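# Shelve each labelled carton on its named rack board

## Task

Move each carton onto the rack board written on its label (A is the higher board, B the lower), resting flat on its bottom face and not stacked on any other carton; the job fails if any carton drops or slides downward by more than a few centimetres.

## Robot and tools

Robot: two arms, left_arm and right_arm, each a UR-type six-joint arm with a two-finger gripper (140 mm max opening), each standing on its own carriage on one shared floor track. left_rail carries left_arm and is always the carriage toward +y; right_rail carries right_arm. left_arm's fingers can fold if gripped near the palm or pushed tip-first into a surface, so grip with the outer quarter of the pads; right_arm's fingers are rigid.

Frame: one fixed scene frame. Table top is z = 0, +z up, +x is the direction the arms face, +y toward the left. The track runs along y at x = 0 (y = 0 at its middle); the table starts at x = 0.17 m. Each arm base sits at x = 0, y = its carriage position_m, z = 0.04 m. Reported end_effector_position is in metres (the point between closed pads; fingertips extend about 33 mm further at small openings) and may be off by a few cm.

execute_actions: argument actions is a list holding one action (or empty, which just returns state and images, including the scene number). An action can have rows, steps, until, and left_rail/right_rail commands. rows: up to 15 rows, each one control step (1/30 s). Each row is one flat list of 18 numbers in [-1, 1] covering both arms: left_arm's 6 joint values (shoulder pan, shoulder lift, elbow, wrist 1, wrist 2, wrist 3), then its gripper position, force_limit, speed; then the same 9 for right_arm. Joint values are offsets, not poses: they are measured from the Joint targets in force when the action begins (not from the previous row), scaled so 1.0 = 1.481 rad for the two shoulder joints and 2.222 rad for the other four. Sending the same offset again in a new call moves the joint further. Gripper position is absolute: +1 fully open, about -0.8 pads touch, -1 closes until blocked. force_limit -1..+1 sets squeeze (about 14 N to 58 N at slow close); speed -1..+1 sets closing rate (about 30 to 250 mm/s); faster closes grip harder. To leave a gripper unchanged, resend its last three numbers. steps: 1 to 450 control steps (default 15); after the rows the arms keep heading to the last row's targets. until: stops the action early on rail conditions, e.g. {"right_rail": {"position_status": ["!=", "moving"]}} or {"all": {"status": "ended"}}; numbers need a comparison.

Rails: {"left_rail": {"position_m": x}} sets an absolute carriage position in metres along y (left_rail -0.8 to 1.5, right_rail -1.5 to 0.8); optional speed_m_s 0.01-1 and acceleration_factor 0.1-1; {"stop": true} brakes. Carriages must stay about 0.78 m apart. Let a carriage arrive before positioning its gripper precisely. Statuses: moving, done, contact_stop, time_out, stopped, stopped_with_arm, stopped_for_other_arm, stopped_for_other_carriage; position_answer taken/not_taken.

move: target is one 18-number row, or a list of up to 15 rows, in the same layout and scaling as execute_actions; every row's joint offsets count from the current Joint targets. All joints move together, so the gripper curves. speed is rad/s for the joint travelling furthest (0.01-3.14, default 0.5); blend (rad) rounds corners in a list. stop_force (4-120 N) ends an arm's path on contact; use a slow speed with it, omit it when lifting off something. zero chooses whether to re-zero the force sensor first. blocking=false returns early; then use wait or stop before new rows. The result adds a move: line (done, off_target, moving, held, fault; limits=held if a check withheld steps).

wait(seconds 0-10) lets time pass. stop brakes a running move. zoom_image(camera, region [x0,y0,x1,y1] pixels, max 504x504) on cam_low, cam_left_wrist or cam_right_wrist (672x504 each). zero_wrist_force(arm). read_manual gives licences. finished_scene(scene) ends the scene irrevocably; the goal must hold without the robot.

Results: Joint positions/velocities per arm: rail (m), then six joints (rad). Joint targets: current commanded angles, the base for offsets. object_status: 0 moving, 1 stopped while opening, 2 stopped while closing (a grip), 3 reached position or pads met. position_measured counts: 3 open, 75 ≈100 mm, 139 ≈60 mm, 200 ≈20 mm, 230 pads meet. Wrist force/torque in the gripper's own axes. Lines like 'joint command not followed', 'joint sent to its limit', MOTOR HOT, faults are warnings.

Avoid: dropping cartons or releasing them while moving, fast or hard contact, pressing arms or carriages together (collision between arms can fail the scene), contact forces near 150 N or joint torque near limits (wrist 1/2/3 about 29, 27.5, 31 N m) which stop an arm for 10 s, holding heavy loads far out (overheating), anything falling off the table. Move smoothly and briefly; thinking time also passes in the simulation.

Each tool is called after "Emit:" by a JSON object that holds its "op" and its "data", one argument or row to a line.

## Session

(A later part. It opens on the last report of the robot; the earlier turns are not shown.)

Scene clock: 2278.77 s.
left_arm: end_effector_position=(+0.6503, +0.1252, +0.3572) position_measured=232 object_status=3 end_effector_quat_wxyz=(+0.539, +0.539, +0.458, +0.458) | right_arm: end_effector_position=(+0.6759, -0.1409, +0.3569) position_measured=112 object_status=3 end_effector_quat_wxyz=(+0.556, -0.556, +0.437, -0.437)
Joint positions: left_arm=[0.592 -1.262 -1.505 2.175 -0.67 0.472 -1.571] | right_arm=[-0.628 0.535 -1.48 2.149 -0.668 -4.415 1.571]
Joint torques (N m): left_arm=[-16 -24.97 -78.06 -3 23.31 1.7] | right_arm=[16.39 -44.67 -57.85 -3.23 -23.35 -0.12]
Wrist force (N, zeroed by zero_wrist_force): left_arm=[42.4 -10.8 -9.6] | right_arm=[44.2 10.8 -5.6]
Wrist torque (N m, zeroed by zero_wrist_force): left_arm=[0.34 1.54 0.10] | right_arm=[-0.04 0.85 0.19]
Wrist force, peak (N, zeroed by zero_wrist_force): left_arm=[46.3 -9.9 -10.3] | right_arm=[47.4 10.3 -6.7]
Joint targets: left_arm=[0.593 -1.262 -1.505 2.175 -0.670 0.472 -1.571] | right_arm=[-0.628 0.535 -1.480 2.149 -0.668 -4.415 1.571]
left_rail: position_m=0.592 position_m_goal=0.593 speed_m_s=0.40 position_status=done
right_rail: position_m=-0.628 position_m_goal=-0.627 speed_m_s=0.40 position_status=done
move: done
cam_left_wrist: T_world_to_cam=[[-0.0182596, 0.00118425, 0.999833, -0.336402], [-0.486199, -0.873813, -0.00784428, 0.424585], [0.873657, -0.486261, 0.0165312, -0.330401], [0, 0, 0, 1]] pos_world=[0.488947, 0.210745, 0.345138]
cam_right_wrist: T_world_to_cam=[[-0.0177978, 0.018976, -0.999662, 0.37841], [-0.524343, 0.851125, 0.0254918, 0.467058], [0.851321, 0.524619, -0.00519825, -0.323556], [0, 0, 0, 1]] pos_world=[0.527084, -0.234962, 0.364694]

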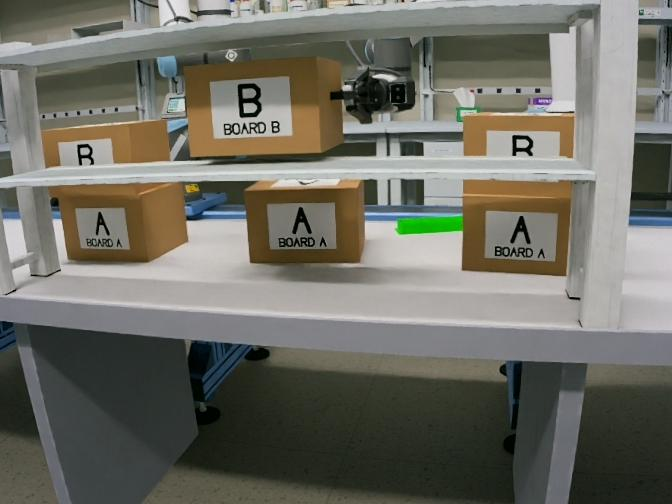

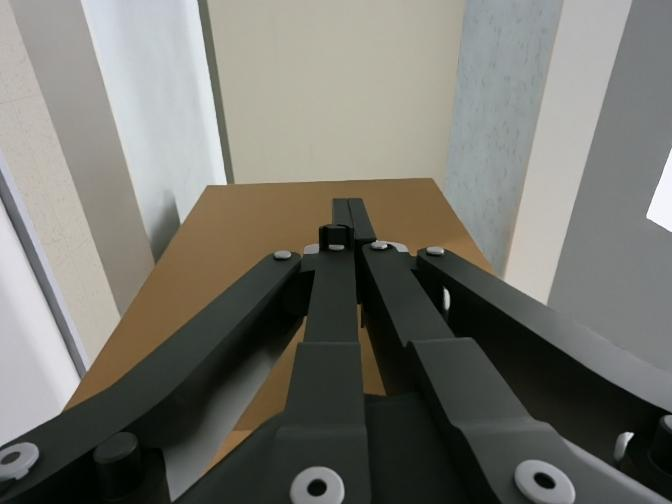

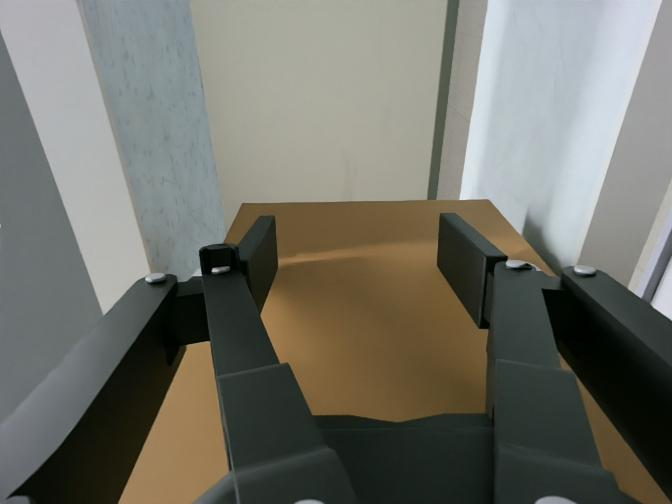

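Emit:
{"op": "zoom_image", "data": {
  "camera": "cam_low",
  "region": [330, 130, 450, 200]
}}

Scaled by 4.200.

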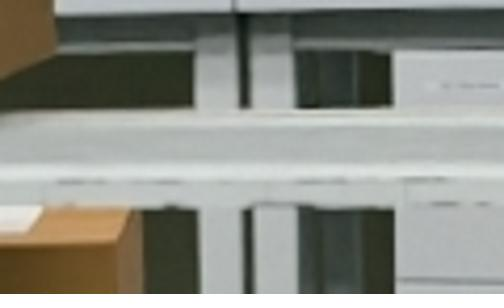

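Emit:
{"op": "move", "data": {
  "target": [
    [0.053689, 0.026809, -0.019946, 0.002077, 0.03961, 0, -1, -1, -0.5, -0.022215, 0.028978, -0.022239, 0.002925, -0.010981, 0, 0.14, 0, -0.5],
    [0.103336, 0.054977, -0.041928, 0.005285, 0.076526, 0, -1, -1, -0.5, -0.041928, 0.058456, -0.045987, 0.007025, -0.020295, 0, 0.14, 0, -0.5],
    [0.149037, 0.084219, -0.065834, 0.009701, 0.110812, 0, -1, -1, -0.5, -0.059483, 0.08834, -0.071182, 0.012302, -0.028171, 0, 0.14, 0, -0.5]
  ],
  "speed": 0.09,
  "blend": 0.01
}}

Scene clock: 2347.00 s.
left_arm: end_effector_position=(+0.7734, +0.1236, +0.3571) position_measured=232 object_status=3 end_effector_quat_wxyz=(+0.545, +0.545, +0.451, +0.451) | right_arm: end_effector_position=(+0.7922, -0.1430, +0.3568) position_measured=112 object_status=3 end_effector_quat_wxyz=(+0.550, -0.550, +0.444, -0.444)
Joint positions: left_arm=[0.592 -1.041 -1.38 2.029 -0.649 0.718 -1.571] | right_arm=[-0.627 0.447 -1.35 1.991 -0.641 -4.477 1.571]
Joint torques (N m): left_arm=[-19.5 -41.86 -77.82 -3.19 23.79 1.89] | right_arm=[19.62 -56.51 -58.7 -3.14 -23.23 -0.23]
Wrist force (N, zeroed by zero_wrist_force): left_arm=[42.2 -9.8 -9.6] | right_arm=[43.7 11.1 -6.6]
Wrist torque (N m, zeroed by zero_wrist_force): left_arm=[0.27 1.44 0.08] | right_arm=[-0.11 0.85 0.02]
Wrist force, peak (N, zeroed by zero_wrist_force): left_arm=[47.3 -10.0 -10.9] | right_arm=[48.6 10.5 -7.0]
Joint targets: left_arm=[0.593 -1.041 -1.380 2.029 -0.649 0.718 -1.571] | right_arm=[-0.628 0.446 -1.349 1.990 -0.641 -4.477 1.571]
left_rail: position_m=0.592 position_m_goal=0.593 speed_m_s=0.40 position_status=done
right_rail: position_m=-0.627 speed_m_s=0.40 position_status=done
move: done
cam_left_wrist: T_world_to_cam=[[-0.0182265, 0.00164776, 0.999833, -0.334235], [-0.508256, -0.86117, -0.00784604, 0.498567], [0.861013, -0.508314, 0.0165336, -0.426222], [0, 0, 0, 1]] pos_world=[0.61429, 0.213247, 0.345138]
cam_right_wrist: T_world_to_cam=[[-0.0173077, 0.0194239, -0.999662, 0.380195], [-0.502468, 0.86422, 0.0254918, 0.514321], [0.864422, 0.502739, -0.00519774, -0.43503], [0, 0, 0, 1]] pos_world=[0.64106, -0.233165, 0.364694]

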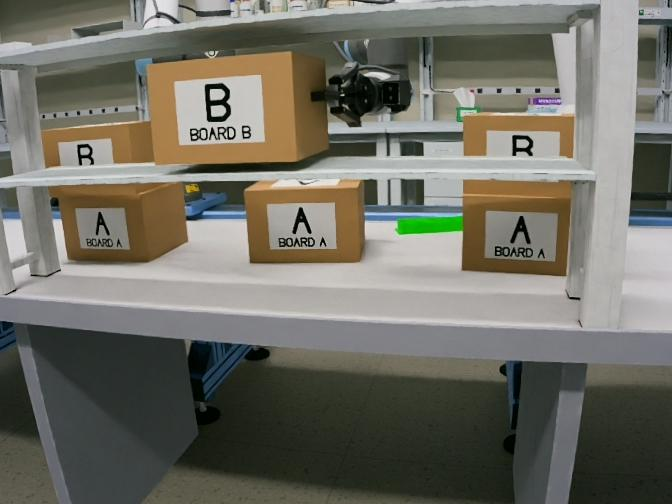

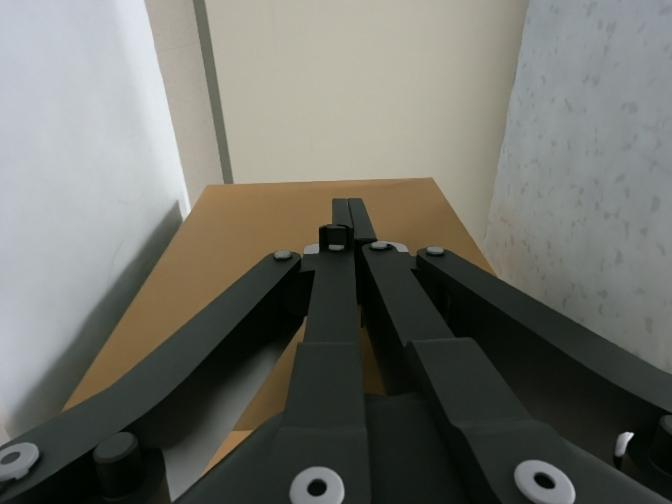

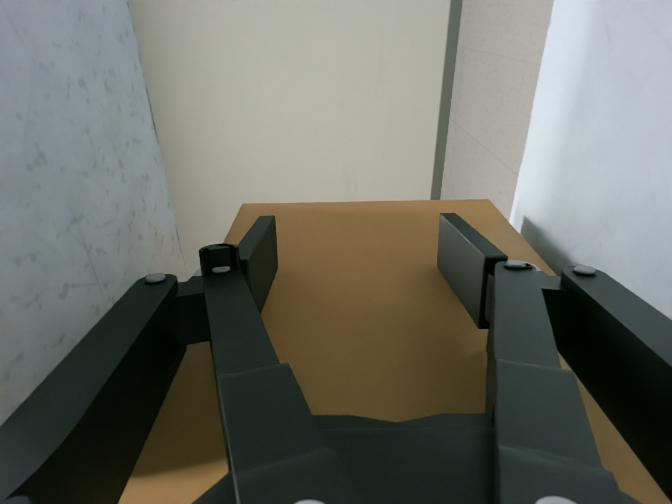

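Emit:
{"op": "zoom_image", "data": {
  "camera": "cam_low",
  "region": [130, 40, 370, 220]
}}

Emit:
{"op": "zoom_image", "data": {
  "camera": "cam_right_wrist",
  "region": [400, 100, 672, 304]
}}

Scaled by 2.100.

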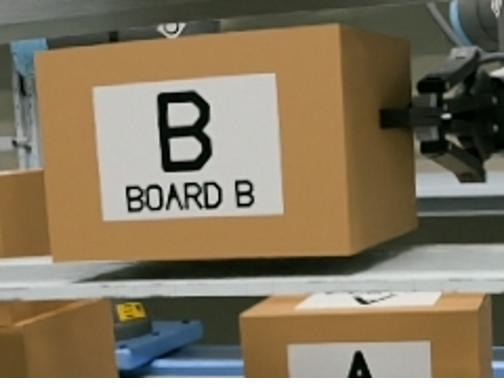

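Scaled by 1.853.

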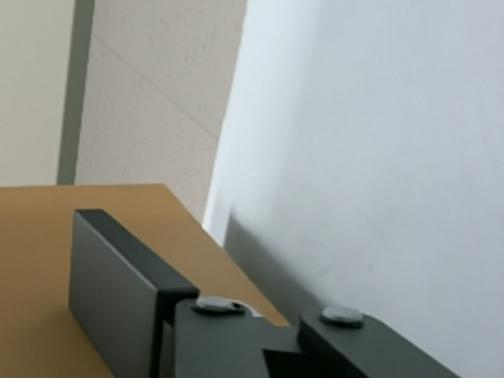

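Emit:
{"op": "move", "data": {
  "target": [0, 0.024866, 0.011091, -0.027665, 0, 0, -1, -1, -0.5, 0, 0.024142, 0.010873, -0.026964, 0, 0, 0.14, 0, -0.5],
  "speed": 0.025,
  "stop_force": 8,
  "cameras": ["cam_low", "cam_right_wrist"]
}}

Scene clock: 2404.33 s.
left_arm: end_effector_position=(+0.7737, +0.1234, +0.3410) position_measured=232 object_status=3 end_effector_quat_wxyz=(+0.545, +0.545, +0.451, +0.451) | right_arm: end_effector_position=(+0.7926, -0.1429, +0.3393) position_measured=112 object_status=3 end_effector_quat_wxyz=(+0.550, -0.550, +0.444, -0.444)
Joint positions: left_arm=[0.592 -1.041 -1.362 2.042 -0.68 0.718 -1.571] | right_arm=[-0.627 0.446 -1.33 2.004 -0.674 -4.477 1.571]
Joint torques (N m): left_arm=[-27.27 -83.31 -75.94 -4.11 22.6 1.82] | right_arm=[27.92 -78.36 -53.49 -3 -21.78 -0.08]
Wrist force (N, zeroed by zero_wrist_force): left_arm=[43.5 -8.0 -11.7] | right_arm=[46.3 4.9 -7.6]
Wrist torque (N m, zeroed by zero_wrist_force): left_arm=[0.32 1.41 0.07] | right_arm=[-0.99 0.93 0.61]
Wrist force, peak (N, zeroed by zero_wrist_force): left_arm=[44.9 -10.1 -10.1] | right_arm=[48.4 6.6 -6.9]
Joint targets: left_arm=[0.593 -1.041 -1.362 2.042 -0.680 0.718 -1.571] | right_arm=[-0.628 0.446 -1.330 2.004 -0.674 -4.477 1.571]
left_rail: position_m=0.592 position_m_goal=0.593 speed_m_s=0.40 position_status=done
right_rail: position_m=-0.627 speed_m_s=0.40 position_status=done
move: contact (left_arm, right_arm); left_arm: the wrist 1 is farthest, 0.030 rad from its target; right_arm: the wrist 1 is farthest, 0.027 rad from its target
cam_right_wrist: T_world_to_cam=[[-0.0171339, 0.0195244, -0.999663, 0.362617], [-0.502429, 0.864242, 0.025491, 0.514812], [0.864448, 0.502697, -0.00499819, -0.435527], [0, 0, 0, 1]] pos_world=[0.64136, -0.233065, 0.347195]

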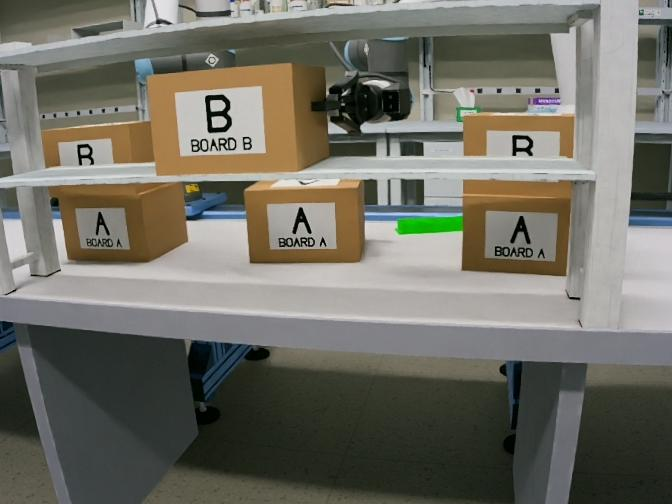

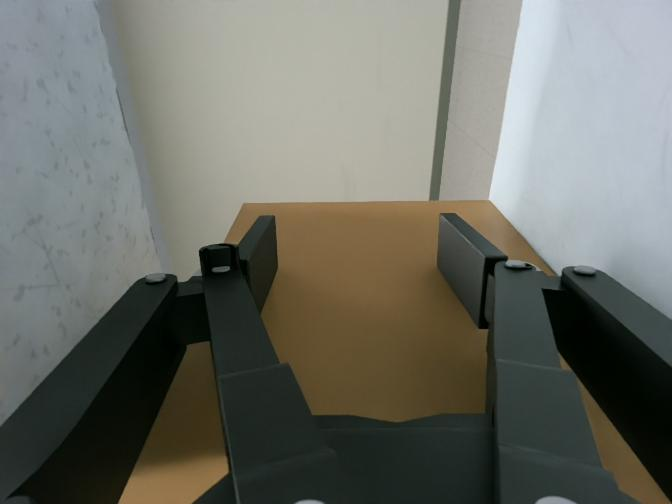

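Emit:
{"op": "move", "data": {
  "target": [0, 0.00544, 0.002426, -0.006052, 0, 0, -1, -1, -0.5, 0, 0.004527, 0.002039, -0.005056, 0, 0, 0.14, 0, -0.5],
  "speed": 0.01,
  "stop_force": 7,
  "cameras": ["cam_low"]
}}

Scene clock: 2425.70 s.
left_arm: end_effector_position=(+0.7738, +0.1233, +0.3405) position_measured=232 object_status=3 end_effector_quat_wxyz=(+0.545, +0.544, +0.451, +0.451) | right_arm: end_effector_position=(+0.7926, -0.1429, +0.3387) position_measured=112 object_status=3 end_effector_quat_wxyz=(+0.550, -0.550, +0.444, -0.444)
Joint positions: left_arm=[0.592 -1.041 -1.361 2.042 -0.682 0.718 -1.571] | right_arm=[-0.627 0.446 -1.329 2.004 -0.675 -4.477 1.571]
Joint torques (N m): left_arm=[-39.37 -77.47 -73.54 -3.12 22.57 1.8] | right_arm=[41.29 -73.58 -49.62 -1.76 -22.13 0.08]
Wrist force (N, zeroed by zero_wrist_force): left_arm=[46.3 -2.4 -9.9] | right_arm=[48.9 -0.1 -6.6]
Wrist torque (N m, zeroed by zero_wrist_force): left_arm=[0.14 1.66 0.00] | right_arm=[-1.18 0.98 0.67]
Wrist force, peak (N, zeroed by zero_wrist_force): left_arm=[47.8 3.3 -10.4] | right_arm=[48.9 -4.0 -6.5]
Joint targets: left_arm=[0.593 -1.041 -1.361 2.042 -0.682 0.718 -1.571] | right_arm=[-0.628 0.446 -1.329 2.004 -0.675 -4.477 1.571]
left_rail: position_m=0.592 position_m_goal=0.593 speed_m_s=0.40 position_status=done
right_rail: position_m=-0.627 speed_m_s=0.40 position_status=done
move: contact (left_arm, right_arm); left_arm: the wrist 1 is farthest, 0.012 rad from its target

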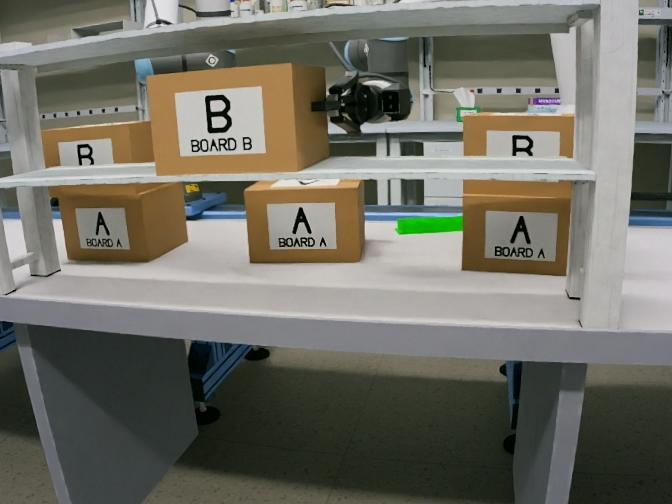

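Emit:
{"op": "zoom_image", "data": {
  "camera": "cam_low",
  "region": [140, 120, 350, 200]
}}

Scaled by 2.400.

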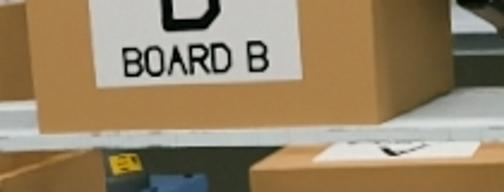

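Emit:
{"op": "move", "data": {
  "target": [0.021502, -0.023816, 0.020072, -0.004198, 0.014331, 0, -1, -1, -0.5, -0.037352, -0.022423, 0.019539, -0.004594, -0.024896, 0, 0.14, 0, -0.5],
  "speed": 0.03
}}

Scene clock: 2498.23 s.
left_arm: end_effector_position=(+0.7734, +0.1582, +0.3405) position_measured=232 object_status=3 end_effector_quat_wxyz=(+0.545, +0.544, +0.451, +0.451) | right_arm: end_effector_position=(+0.7930, -0.1778, +0.3387) position_measured=112 object_status=3 end_effector_quat_wxyz=(+0.550, -0.550, +0.444, -0.444)
Joint positions: left_arm=[0.592 -1.009 -1.396 2.086 -0.691 0.75 -1.571] | right_arm=[-0.628 0.391 -1.362 2.047 -0.686 -4.533 1.571]
Joint torques (N m): left_arm=[12.7 -78.46 -27.43 -4.94 2.39 2.08] | right_arm=[-16.82 -72.4 -26.27 -7.64 -3.15 -0.11]
Wrist force (N, zeroed by zero_wrist_force): left_arm=[0.4 0.4 0.2] | right_arm=[2.5 -0.3 -1.0]
Wrist torque (N m, zeroed by zero_wrist_force): left_arm=[0.10 -0.07 0.00] | right_arm=[-0.07 -0.54 0.06]
Wrist force, peak (N, zeroed by zero_wrist_force): left_arm=[46.7 -1.8 -10.0] | right_arm=[49.0 -1.4 -6.9]
Joint targets: left_arm=[0.593 -1.009 -1.396 2.087 -0.691 0.750 -1.571] | right_arm=[-0.628 0.391 -1.362 2.047 -0.686 -4.533 1.571]
left_rail: position_m=0.592 position_m_goal=0.593 speed_m_s=0.40 position_status=done
right_rail: position_m=-0.628 position_m_goal=-0.627 speed_m_s=0.40 position_status=done
move: done
cam_left_wrist: T_world_to_cam=[[-0.0186718, 0.0022652, 0.999823, -0.317375], [-0.508259, -0.861171, -0.00754072, 0.528082], [0.861002, -0.50831, 0.0172309, -0.408494], [0, 0, 0, 1]] pos_world=[0.61419, 0.247847, 0.328339]
cam_right_wrist: T_world_to_cam=[[-0.0169588, 0.019626, -0.999664, 0.362524], [-0.502359, 0.864283, 0.0254904, 0.54521], [0.864493, 0.502622, -0.00479794, -0.418536], [0, 0, 0, 1]] pos_world=[0.641861, -0.267965, 0.346496]

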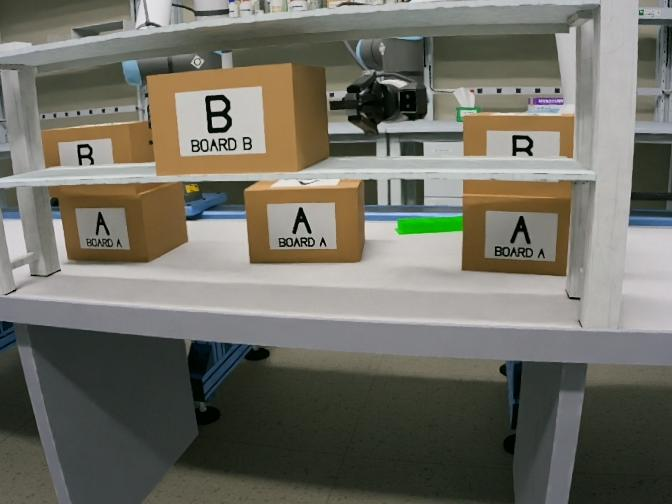

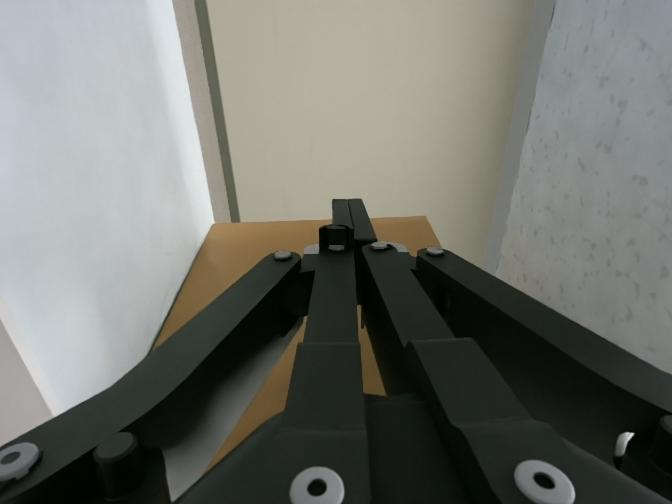

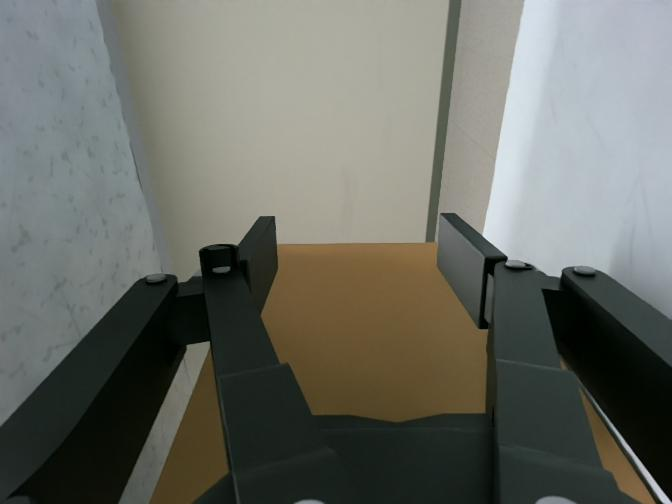

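Emit:
{"op": "move", "data": {
  "target": [
    [-0.198312, -0.112167, 0.083804, -0.009042, -0.142621, 0, -1, -1, -0.5, 0.07666, -0.121797, 0.09456, -0.01293, 0.039669, 0, 0.14, 0, -0.5],
    [-0.435517, -0.268062, 0.078758, 0.09946, -0.312781, 0, -1, -1, -0.5, 0.182984, -0.297097, 0.09946, 0.09856, 0.09991, 0, 0.14, 0, -0.5]
  ],
  "speed": 0.35,
  "blend": 0.05,
  "cameras": ["cam_low"]
}}

Emit:
{"op": "execute_actions", "data": {
  "actions": [
    {"right_rail": {"position_m": -1.12, "speed_m_s": 0.4, "acceleration_factor": 0.5}, "steps": 20, "until": {"right_rail": {"position_m": ["<", -0.75]}}}
  ],
  "cameras": []
}}

Emit:
{"op": "execute_actions", "data": {
  "actions": [
    {"left_rail": {"position_m": 0.1, "speed_m_s": 0.4, "acceleration_factor": 0.5}, "steps": 240, "until": {"all": {"status": "ended"}}}
  ]
}}

Scene clock: 2565.53 s.
left_arm: end_effector_position=(+0.4796, +0.1572, +0.4405) position_measured=232 object_status=3 end_effector_quat_wxyz=(+0.534, +0.533, +0.465, +0.464) | right_arm: end_effector_position=(+0.5139, -0.1749, +0.4404) position_measured=112 object_status=3 end_effector_quat_wxyz=(+0.561, -0.560, +0.431, -0.431)
Joint positions: left_arm=[0.592 -1.654 -1.793 2.262 -0.47 0.055 -1.571] | right_arm=[-0.628 0.662 -1.802 2.268 -0.467 -4.311 1.571]
Joint torques (N m): left_arm=[-12.97 -42.77 -53.68 2.58 -2.71 1.72] | right_arm=[10.91 -36.06 -32.1 0.58 3.51 0.24]
Wrist force (N, zeroed by zero_wrist_force): left_arm=[0.3 0.5 0.1] | right_arm=[1.9 -0.5 -0.7]
Wrist torque (N m, zeroed by zero_wrist_force): left_arm=[0.11 -0.06 -0.01] | right_arm=[-0.20 -0.46 -0.01]
Wrist force, peak (N, zeroed by zero_wrist_force): left_arm=[2.5 0.2 2.4] | right_arm=[3.3 -0.4 1.0]
Joint targets: left_arm=[0.593 -1.654 -1.793 2.262 -0.470 0.055 -1.571] | right_arm=[-0.628 0.662 -1.802 2.268 -0.467 -4.311 1.571]
left_rail: position_m=0.592 position_m_goal=0.593 speed_m_s=0.40 position_status=done
right_rail: position_m=-0.628 position_m_goal=-0.627 speed_m_s=0.40 position_status=done
move: done

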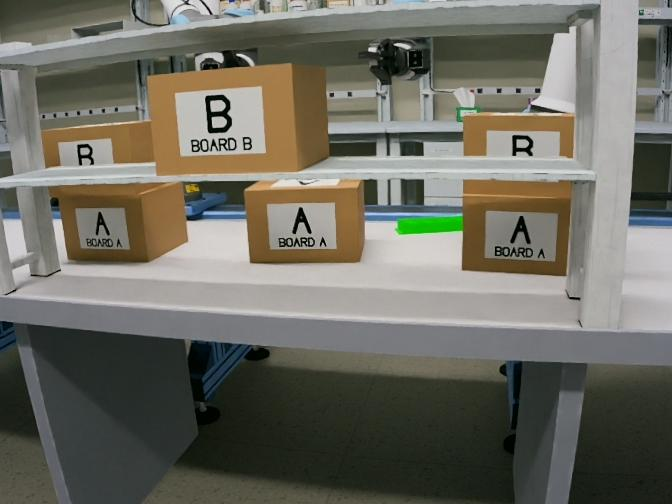

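Scene clock: 2568.23 s.
left_arm: end_effector_position=(+0.4796, +0.1572, +0.4406) position_measured=232 object_status=3 end_effector_quat_wxyz=(+0.534, +0.533, +0.465, +0.464) | right_arm: end_effector_position=(+0.5138, -0.6674, +0.4405) position_measured=112 object_status=3 end_effector_quat_wxyz=(+0.561, -0.560, +0.431, -0.431) end_effector_velocity=(+0.000, -0.001, +0.000) end_effector_angular_velocity=(+0.001, +0.000, +0.000)
Joint positions: left_arm=[0.592 -1.654 -1.793 2.262 -0.47 0.055 -1.571] | right_arm=[-1.12 0.662 -1.802 2.268 -0.467 -4.311 1.571]
Joint velocities: left_arm=[within noise] | right_arm=[-0.001 0.001 0 0 0 0 0.001]
Joint torques (N m): left_arm=[-12.96 -46.99 -51.54 1.78 -2.23 1.59] | right_arm=[10.33 -22.98 -37.99 0.26 1.86 0.09]
Wrist force (N, zeroed by zero_wrist_force): left_arm=[0.3 0.4 0.1] | right_arm=[1.7 -0.7 -0.7]
Wrist torque (N m, zeroed by zero_wrist_force): left_arm=[0.12 -0.06 -0.01] | right_arm=[-0.26 -0.42 -0.01]
Wrist force, peak (N, zeroed by zero_wrist_force): left_arm=[0.8 0.2 0.2] | right_arm=[2.8 -0.9 -1.4]
Joint targets: left_arm=[0.593 -1.654 -1.793 2.262 -0.470 0.055 -1.571] | right_arm=[-1.120 0.662 -1.802 2.268 -0.467 -4.311 1.571]
Tool commands: left_gripper/position=-1.0 left_gripper/force_limit=-1.0 left_gripper/speed=-0.5 right_gripper/position=+0.14 right_gripper/force_limit=+0.0 right_gripper/speed=-0.5
left_rail: position_m=0.592 position_m_goal=0.593 speed_m_s=0.40 position_status=done
right_rail: position_m=-1.120 speed_m_s=0.40 position_status=done

Scene clock: 2570.93 s.
left_arm: end_effector_position=(+0.4796, -0.3352, +0.4406) position_measured=232 object_status=3 end_effector_quat_wxyz=(+0.534, +0.533, +0.465, +0.464) end_effector_velocity=(+0.000, +0.000, +0.000) end_effector_angular_velocity=(+0.000, +0.000, +0.000) | right_arm: end_effector_position=(+0.5138, -0.6674, +0.4405) position_measured=112 object_status=3 end_effector_quat_wxyz=(+0.561, -0.560, +0.431, -0.431)
Joint positions: left_arm=[0.1 -1.654 -1.793 2.262 -0.47 0.055 -1.571] | right_arm=[-1.12 0.662 -1.802 2.268 -0.467 -4.311 1.571]
Joint velocities: left_arm=[-0.001 0 -0.001 0.001 0 0 0] | right_arm=[within noise]
Joint torques (N m): left_arm=[-8.45 -11.98 -48.52 1.08 -1.64 1.95] | right_arm=[6.7 -14.91 -44.25 -0.44 -0.22 0.14]
Wrist force (N, zeroed by zero_wrist_force): left_arm=[0.2 0.6 0.3] | right_arm=[1.9 -0.4 -1.0]
Wrist torque (N m, zeroed by zero_wrist_force): left_arm=[0.15 -0.04 -0.01] | right_arm=[-0.18 -0.46 -0.02]
Wrist force, peak (N, zeroed by zero_wrist_force): left_arm=[1.4 0.4 0.1] | right_arm=[2.0 -0.7 -1.3]
Joint targets: left_arm=[0.100 -1.654 -1.793 2.262 -0.470 0.055 -1.571] | right_arm=[-1.120 0.662 -1.802 2.268 -0.467 -4.311 1.571]
Tool commands: left_gripper/position=-1.0 left_gripper/force_limit=-1.0 left_gripper/speed=-0.5 right_gripper/position=+0.14 right_gripper/force_limit=+0.0 right_gripper/speed=-0.5
left_rail: position_m=0.100 speed_m_s=0.40 position_status=done
right_rail: position_m=-1.120 speed_m_s=0.40 position_status=done
cam_left_wrist: T_world_to_cam=[[-0.0181008, 0.00256791, 0.999833, -0.421997], [-0.464699, -0.885448, -0.00613868, -0.0750775], [0.885284, -0.464732, 0.0172206, -0.405101], [0, 0, 0, 1]] pos_world=[0.316102, -0.253657, 0.428442]
cam_right_wrist: T_world_to_cam=[[-0.0178715, 0.018906, -0.999662, 0.469168], [-0.544208, 0.83856, 0.0255883, 0.829757], [0.83876, 0.544481, -0.00469752, 0.11056], [0, 0, 0, 1]] pos_world=[0.367212, -0.764869, 0.448296]

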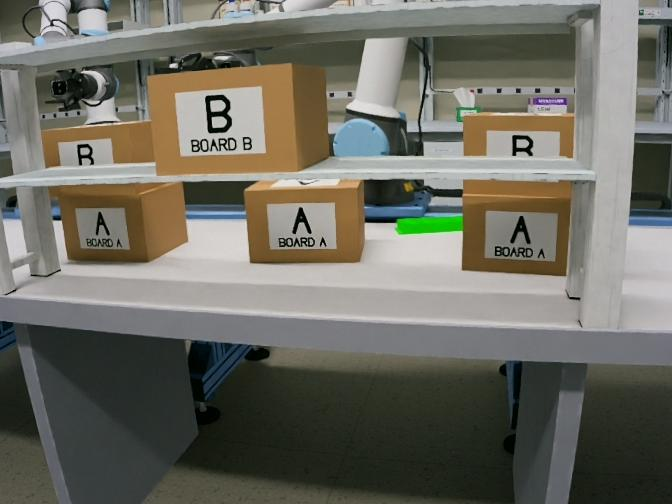

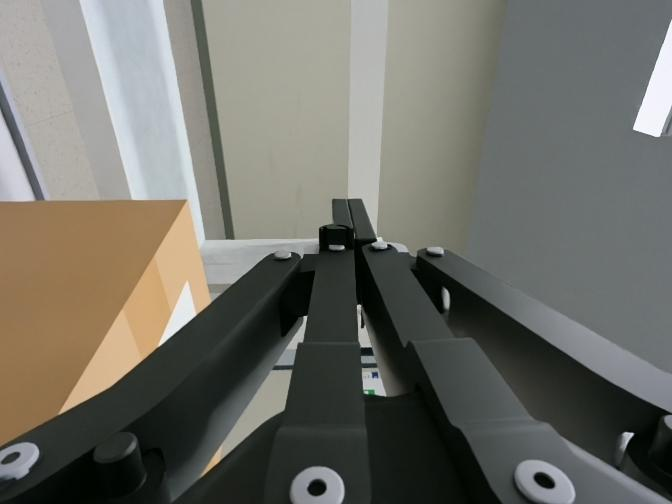

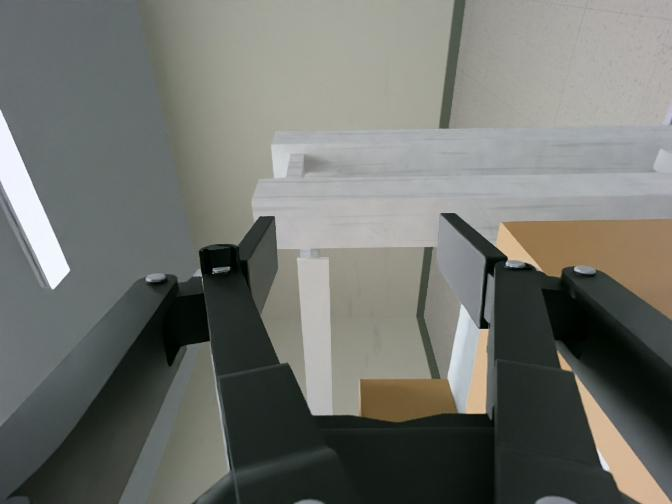

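Emit:
{"op": "zoom_image", "data": {
  "camera": "cam_left_wrist",
  "region": [0, 170, 252, 450]
}}

Emit:
{"op": "zoom_image", "data": {
  "camera": "cam_right_wrist",
  "region": [460, 190, 672, 450]
}}

Scaled by 1.800.

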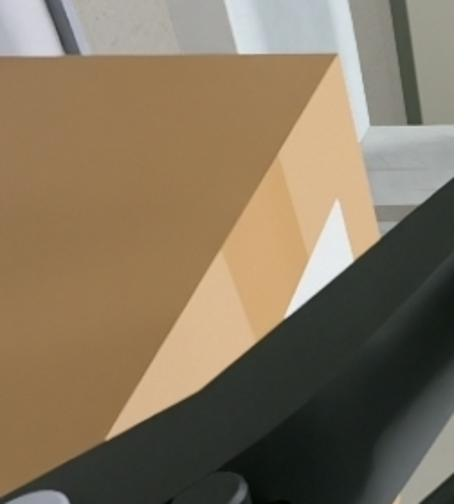

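Scaled by 1.938.

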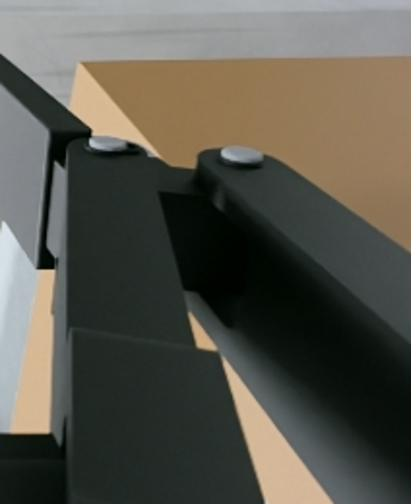

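Emit:
{"op": "move", "data": {
  "target": [-0.013163, 0.168964, 0.088515, -0.200682, -0.021467, 0, -1, -1, -0.5, -0.041876, 0.175285, 0.085645, -0.202025, -0.041138, 0, 0.14, 0, -0.5],
  "speed": 0.35,
  "cameras": ["cam_left_wrist", "cam_right_wrist"]
}}

Emit:
{"op": "zero_wrist_force", "data": {
  "arm": "left_arm"
}}

Emit:
{"op": "zero_wrist_force", "data": {
  "arm": "right_arm"
}}

Scene clock: 2638.33 s.
left_arm: end_effector_position=(+0.4741, -0.3190, +0.2603) position_measured=232 object_status=3 end_effector_quat_wxyz=(+0.527, +0.527, +0.472, +0.471) | right_arm: end_effector_position=(+0.5294, -0.6727, +0.2599) position_measured=112 object_status=3 end_effector_quat_wxyz=(+0.567, -0.567, +0.423, -0.422)
Joint positions: left_arm=[0.1 -1.674 -1.543 2.458 -0.916 0.007 -1.571] | right_arm=[-1.12 0.6 -1.543 2.459 -0.915 -4.402 1.571]
Joint torques (N m): left_arm=[-15.44 -13.56 -18.49 -2.82 -2.18 1.75] | right_arm=[-14.91 -20.53 -20.01 -7.52 -2.74 -0.19]
Wrist force (N, zeroed by zero_wrist_force): left_arm=[0.3 0.0 0.1] | right_arm=[2.2 -0.6 -0.7]
Wrist torque (N m, zeroed by zero_wrist_force): left_arm=[0.01 -0.07 0.00] | right_arm=[-0.15 -0.48 0.04]
Wrist force, peak (N, zeroed by zero_wrist_force): left_arm=[0.5 2.0 0.6] | right_arm=[2.0 -2.1 -1.2]
Joint targets: left_arm=[0.100 -1.674 -1.543 2.458 -0.916 0.007 -1.571] | right_arm=[-1.120 0.600 -1.543 2.459 -0.916 -4.402 1.571]
left_rail: position_m=0.100 speed_m_s=0.40 position_status=done
right_rail: position_m=-1.120 speed_m_s=0.40 position_status=done
move: done
cam_left_wrist: T_world_to_cam=[[-0.01812, 0.0010261, 0.999835, -0.242361], [-0.439538, -0.898196, -0.00704395, -0.0801715], [0.898041, -0.439594, 0.0167263, -0.387617], [0, 0, 0, 1]] pos_world=[0.308466, -0.242155, 0.24824]
cam_right_wrist: T_world_to_cam=[[-0.0191872, 0.0177294, -0.999659, 0.288832], [-0.568512, 0.82228, 0.0254954, 0.849277], [0.822451, 0.568807, -0.00569786, 0.124809], [0, 0, 0, 1]] pos_world=[0.385717, -0.774456, 0.267791]

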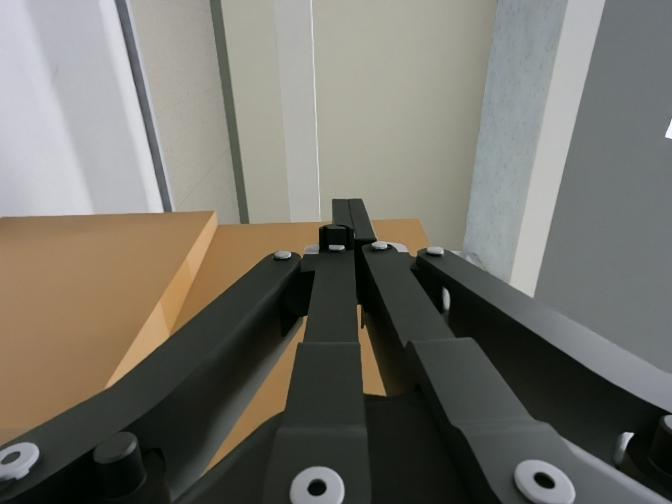

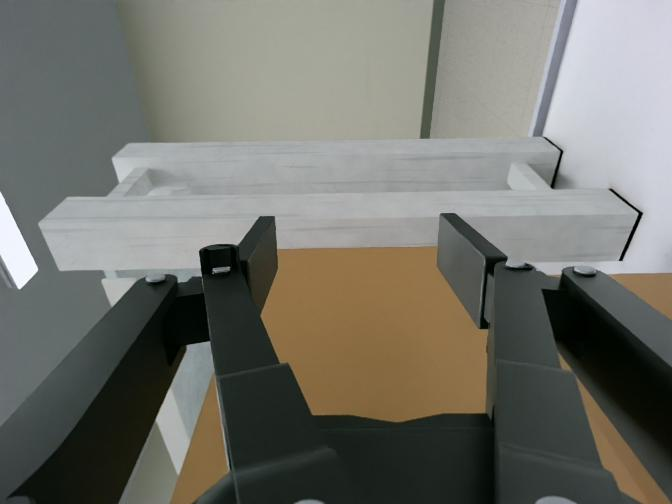

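Wrist force sensor zeroed.

Wrist force sensor zeroed.

Emit:
{"op": "move", "data": {
  "target": [0.0182, 0.064256, -0.048476, 0.005648, 0.012131, 0, -1, -1, -0.5, 0.080087, 0.051307, -0.038168, 0.003971, 0.053379, 0, 0.14, 0, -0.5],
  "speed": 0.03,
  "stop_force": 20,
  "cameras": []
}}

Scene clock: 2668.20 s.
left_arm: end_effector_position=(+0.4781, -0.3657, +0.2607) position_measured=232 object_status=3 end_effector_quat_wxyz=(+0.527, +0.526, +0.472, +0.472) | right_arm: end_effector_position=(+0.5266, -0.6310, +0.2601) position_measured=112 object_status=3 end_effector_quat_wxyz=(+0.567, -0.567, +0.423, -0.422)
Joint positions: left_arm=[0.1 -1.653 -1.468 2.374 -0.906 0.028 -1.571] | right_arm=[-1.12 0.691 -1.484 2.394 -0.909 -4.311 1.571]
Joint torques (N m): left_arm=[-18.12 -57.67 -25.01 -3.73 2.11 1.84] | right_arm=[-5.71 -48.99 -22.31 -5.39 -8.47 0.14]
Wrist force (N, zeroed by zero_wrist_force): left_arm=[16.2 9.9 -6.6] | right_arm=[13.3 -3.9 -1.5]
Wrist torque (N m, zeroed by zero_wrist_force): left_arm=[-0.18 0.55 -0.14] | right_arm=[0.06 0.26 0.34]
Wrist force, peak (N, zeroed by zero_wrist_force): left_arm=[23.4 12.9 -10.6] | right_arm=[20.4 -3.3 -4.0]
Joint targets: left_arm=[0.100 -1.653 -1.468 2.374 -0.906 0.028 -1.571] | right_arm=[-1.120 0.691 -1.484 2.394 -0.909 -4.311 1.571]
left_rail: position_m=0.100 speed_m_s=0.40 position_status=done
right_rail: position_m=-1.120 speed_m_s=0.40 position_status=done
move: contact (left_arm, right_arm); left_arm: the elbow is farthest, 0.024 rad from its target; right_arm: the shoulder pan is farthest, 0.027 rad from its target

Emit:
{"op": "move", "data": {
  "target": [0.000618, 0.002323, -0.001828, 0.000279, 0.000412, 0, -1, -1, -0.5, 0.003086, 0.00206, -0.001584, 0.000211, 0.002057, 0, 0.14, 0, -0.5],
  "speed": 0.02,
  "cameras": ["cam_left_wrist", "cam_right_wrist"]
}}

Scene clock: 2701.00 s.
left_arm: end_effector_position=(+0.4783, -0.3678, +0.2607) position_measured=232 object_status=3 end_effector_quat_wxyz=(+0.527, +0.526, +0.472, +0.472) | right_arm: end_effector_position=(+0.5264, -0.6289, +0.2601) position_measured=112 object_status=3 end_effector_quat_wxyz=(+0.567, -0.567, +0.423, -0.423)
Joint positions: left_arm=[0.1 -1.652 -1.465 2.37 -0.906 0.029 -1.571] | right_arm=[-1.12 0.696 -1.481 2.39 -0.908 -4.306 1.571]
Joint torques (N m): left_arm=[-2.95 -9.7 -60.18 -1.09 22.09 1.69] | right_arm=[35.8 -23.17 -43.51 0.22 -5.85 0.05]
Wrist force (N, zeroed by zero_wrist_force): left_arm=[44.0 20.3 -19.4] | right_arm=[40.2 -7.2 -8.0]
Wrist torque (N m, zeroed by zero_wrist_force): left_arm=[-0.47 1.43 -0.29] | right_arm=[-0.18 0.76 0.62]
Wrist force, peak (N, zeroed by zero_wrist_force): left_arm=[44.0 20.3 -19.4] | right_arm=[40.2 -7.2 -8.0]
Joint targets: left_arm=[0.100 -1.652 -1.465 2.370 -0.906 0.029 -1.571] | right_arm=[-1.120 0.696 -1.481 2.390 -0.908 -4.306 1.571]
left_rail: position_m=0.100 speed_m_s=0.40 position_status=done
right_rail: position_m=-1.120 speed_m_s=0.40 position_status=done
move: done
cam_left_wrist: T_world_to_cam=[[-0.0182108, 0.000837772, 0.999834, -0.242662], [-0.439051, -0.898433, -0.00724398, -0.122369], [0.898278, -0.43911, 0.016729, -0.412693], [0, 0, 0, 1]] pos_world=[0.312567, -0.290955, 0.248639]
cam_right_wrist: T_world_to_cam=[[-0.019182, 0.0177339, -0.999659, 0.288297], [-0.568283, 0.822438, 0.0254946, 0.811496], [0.822609, 0.568579, -0.0056981, 0.102079], [0, 0, 0, 1]] pos_world=[0.382718, -0.730557, 0.268091]

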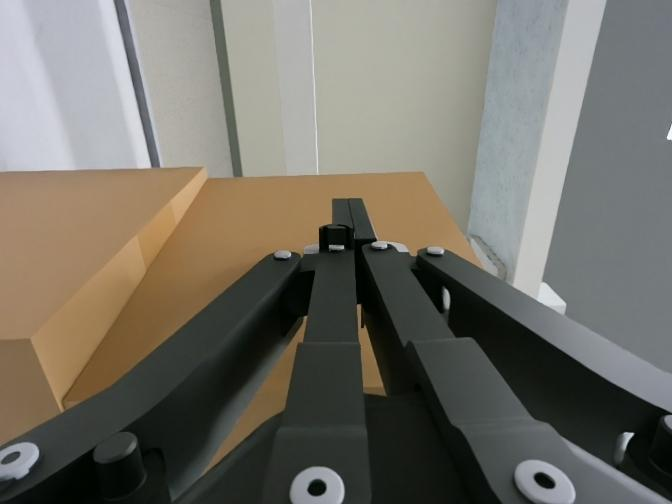

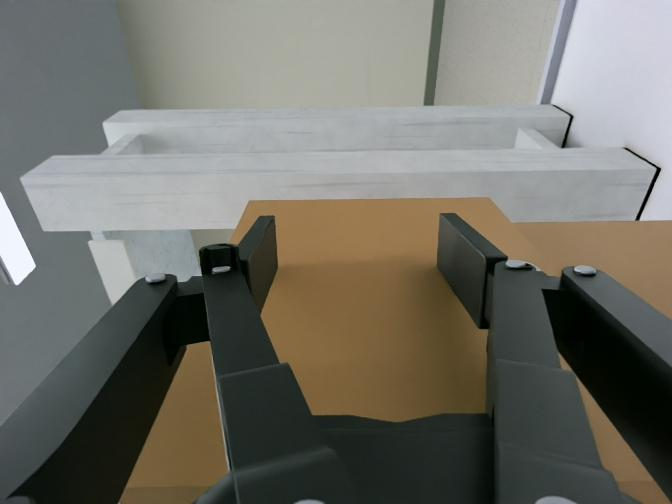

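Emit:
{"op": "move", "data": {
  "target": [0, -0.009226, -0.00226, 0.00841, 0, 0, -1, -1, -0.5, 0, -0.009459, -0.002296, 0.0086, 0, 0, 0.14, 0, -0.5],
  "speed": 0.03,
  "cameras": []
}}

Scene clock: 2731.27 s.
left_arm: end_effector_position=(+0.4783, -0.3680, +0.2682) position_measured=232 object_status=3 end_effector_quat_wxyz=(+0.527, +0.526, +0.472, +0.472) | right_arm: end_effector_position=(+0.5264, -0.6287, +0.2675) position_measured=112 object_status=3 end_effector_quat_wxyz=(+0.567, -0.567, +0.423, -0.422)
Joint positions: left_arm=[0.1 -1.652 -1.479 2.365 -0.887 0.029 -1.571] | right_arm=[-1.12 0.696 -1.495 2.385 -0.889 -4.306 1.571]
Joint torques (N m): left_arm=[-19.47 -63.96 -71.66 -0.94 14.84 1.44] | right_arm=[33.62 -56.02 -51.57 -2.14 -8.54 0.06]
Wrist force (N, zeroed by zero_wrist_force): left_arm=[40.6 -12.5 -11.0] | right_arm=[43.3 7.9 -4.1]
Wrist torque (N m, zeroed by zero_wrist_force): left_arm=[0.39 1.51 0.14] | right_arm=[-0.17 0.81 0.59]
Wrist force, peak (N, zeroed by zero_wrist_force): left_arm=[46.7 21.3 -21.0] | right_arm=[42.9 -8.1 -9.0]
Joint targets: left_arm=[0.100 -1.652 -1.479 2.365 -0.887 0.029 -1.571] | right_arm=[-1.120 0.696 -1.495 2.385 -0.889 -4.306 1.571]
left_rail: position_m=0.100 speed_m_s=0.40 position_status=done
right_rail: position_m=-1.120 speed_m_s=0.40 position_status=done
move: done

Emit:
{"op": "move", "data": {
  "target": [
    [0, -0.050313, -0.015018, 0.048552, 0, 0, -1, -1, -0.5, 0, -0.051485, -0.015283, 0.049598, 0, 0, 0.14, 0, -0.5],
    [0, -0.094859, -0.033336, 0.096561, 0, 0, -1, -1, -0.5, 0, -0.096889, -0.033891, 0.098469, 0, 0, 0.14, 0, -0.5]
  ],
  "speed": 0.12,
  "blend": 0.01
}}

Scene clock: 2739.67 s.
left_arm: end_effector_position=(+0.4783, -0.3680, +0.3572) position_measured=232 object_status=3 end_effector_quat_wxyz=(+0.527, +0.526, +0.472, +0.472) | right_arm: end_effector_position=(+0.5263, -0.6288, +0.3566) position_measured=112 object_status=3 end_effector_quat_wxyz=(+0.567, -0.567, +0.423, -0.422)
Joint positions: left_arm=[0.1 -1.652 -1.619 2.291 -0.673 0.029 -1.571] | right_arm=[-1.12 0.696 -1.639 2.31 -0.671 -4.306 1.571]
Joint torques (N m): left_arm=[-28.61 -52.58 -75.72 -0.92 14.96 1.72] | right_arm=[34.46 -47.49 -56.66 -2.33 -12.41 0.28]
Wrist force (N, zeroed by zero_wrist_force): left_arm=[39.4 -13.0 -10.5] | right_arm=[41.3 8.0 -3.6]
Wrist torque (N m, zeroed by zero_wrist_force): left_arm=[0.31 1.41 0.15] | right_arm=[-0.21 0.86 0.54]
Wrist force, peak (N, zeroed by zero_wrist_force): left_arm=[47.1 -12.4 -12.6] | right_arm=[49.1 8.3 -4.5]
Joint targets: left_arm=[0.100 -1.652 -1.619 2.291 -0.672 0.029 -1.571] | right_arm=[-1.120 0.696 -1.639 2.310 -0.670 -4.306 1.571]
left_rail: position_m=0.100 speed_m_s=0.40 position_status=done
right_rail: position_m=-1.120 speed_m_s=0.40 position_status=done
move: done
cam_left_wrist: T_world_to_cam=[[-0.0181636, 0.000930468, 0.999835, -0.339034], [-0.439214, -0.898354, -0.007143, -0.121812], [0.898199, -0.439272, 0.016726, -0.414414], [0, 0, 0, 1]] pos_world=[0.312567, -0.291155, 0.34504]
cam_right_wrist: T_world_to_cam=[[-0.0191846, 0.0177317, -0.999659, 0.38466], [-0.568398, 0.822359, 0.025495, 0.808884], [0.82253, 0.568693, -0.00569798, 0.102768], [0, 0, 0, 1]] pos_world=[0.382618, -0.730457, 0.364491]

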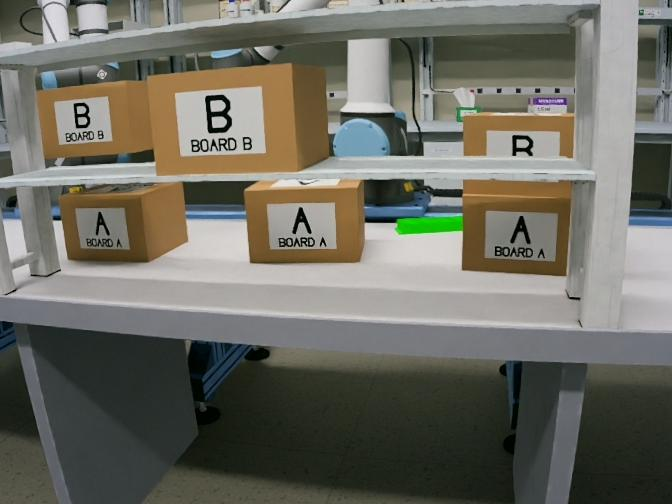

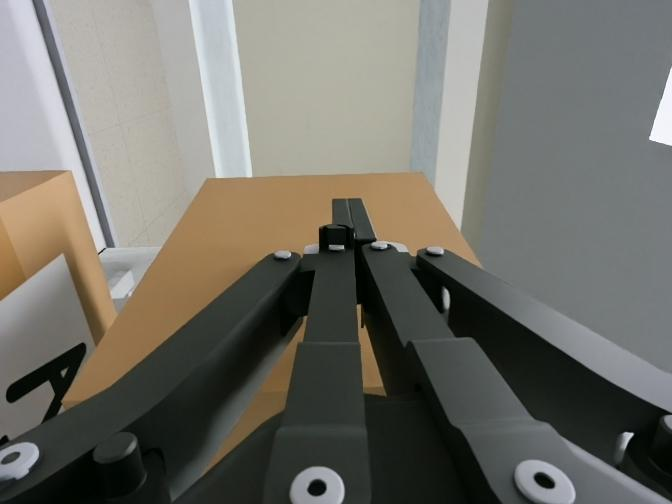

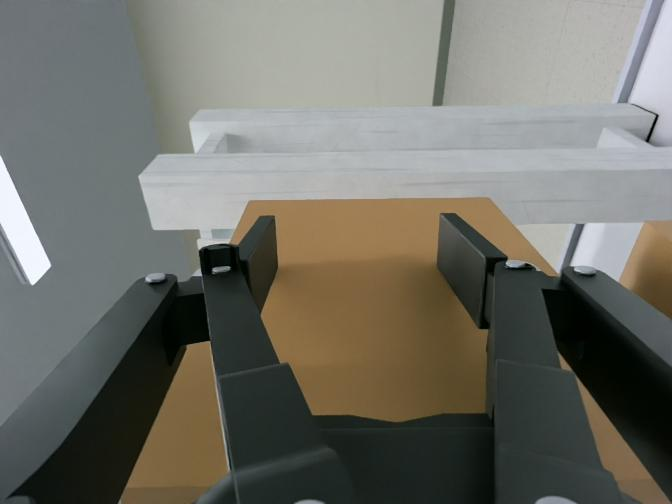

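Emit:
{"op": "move", "data": {
  "target": [
    [0.051734, -0.034203, 0.020505, 0.002292, 0.039882, 0, -1, -1, -0.5, 0.019454, 0.059072, -0.038072, -0.0013, 0.018367, 0, 0.14, 0, -0.5],
    [0.121691, -0.060144, 0.035021, 0.005066, 0.09236, 0, -1, -1, -0.5, 0.03127, 0.11581, -0.079078, 0.001889, 0.032093, 0, 0.14, 0, -0.5]
  ],
  "speed": 0.1,
  "blend": 0.01,
  "cameras": []
}}

Scene clock: 2947.97 s.
left_arm: end_effector_position=(+0.5472, -0.2943, +0.3573) position_measured=232 object_status=3 end_effector_quat_wxyz=(+0.533, +0.532, +0.465, +0.465) | right_arm: end_effector_position=(+0.5886, -0.5562, +0.3567) position_measured=112 object_status=3 end_effector_quat_wxyz=(+0.561, -0.562, +0.430, -0.430)
Joint positions: left_arm=[0.1 -1.472 -1.708 2.368 -0.661 0.234 -1.571] | right_arm=[-1.12 0.742 -1.467 2.134 -0.666 -4.235 1.571]
Joint torques (N m): left_arm=[-8.5 -47.93 -54.27 -1.89 21.25 1.62] | right_arm=[37.73 -43.03 -57.92 -2.66 -5.62 0.32]
Wrist force (N, zeroed by zero_wrist_force): left_arm=[38.0 -11.6 -10.1] | right_arm=[40.1 7.5 -3.8]
Wrist torque (N m, zeroed by zero_wrist_force): left_arm=[0.44 1.38 0.13] | right_arm=[-0.24 0.70 0.47]
Wrist force, peak (N, zeroed by zero_wrist_force): left_arm=[41.9 -12.8 -11.9] | right_arm=[44.8 7.7 -4.8]
Joint targets: left_arm=[0.100 -1.472 -1.708 2.369 -0.661 0.234 -1.571] | right_arm=[-1.120 0.742 -1.467 2.134 -0.666 -4.235 1.571]
left_rail: position_m=0.100 speed_m_s=0.40 position_status=done
right_rail: position_m=-1.120 speed_m_s=0.40 position_status=done
move: done


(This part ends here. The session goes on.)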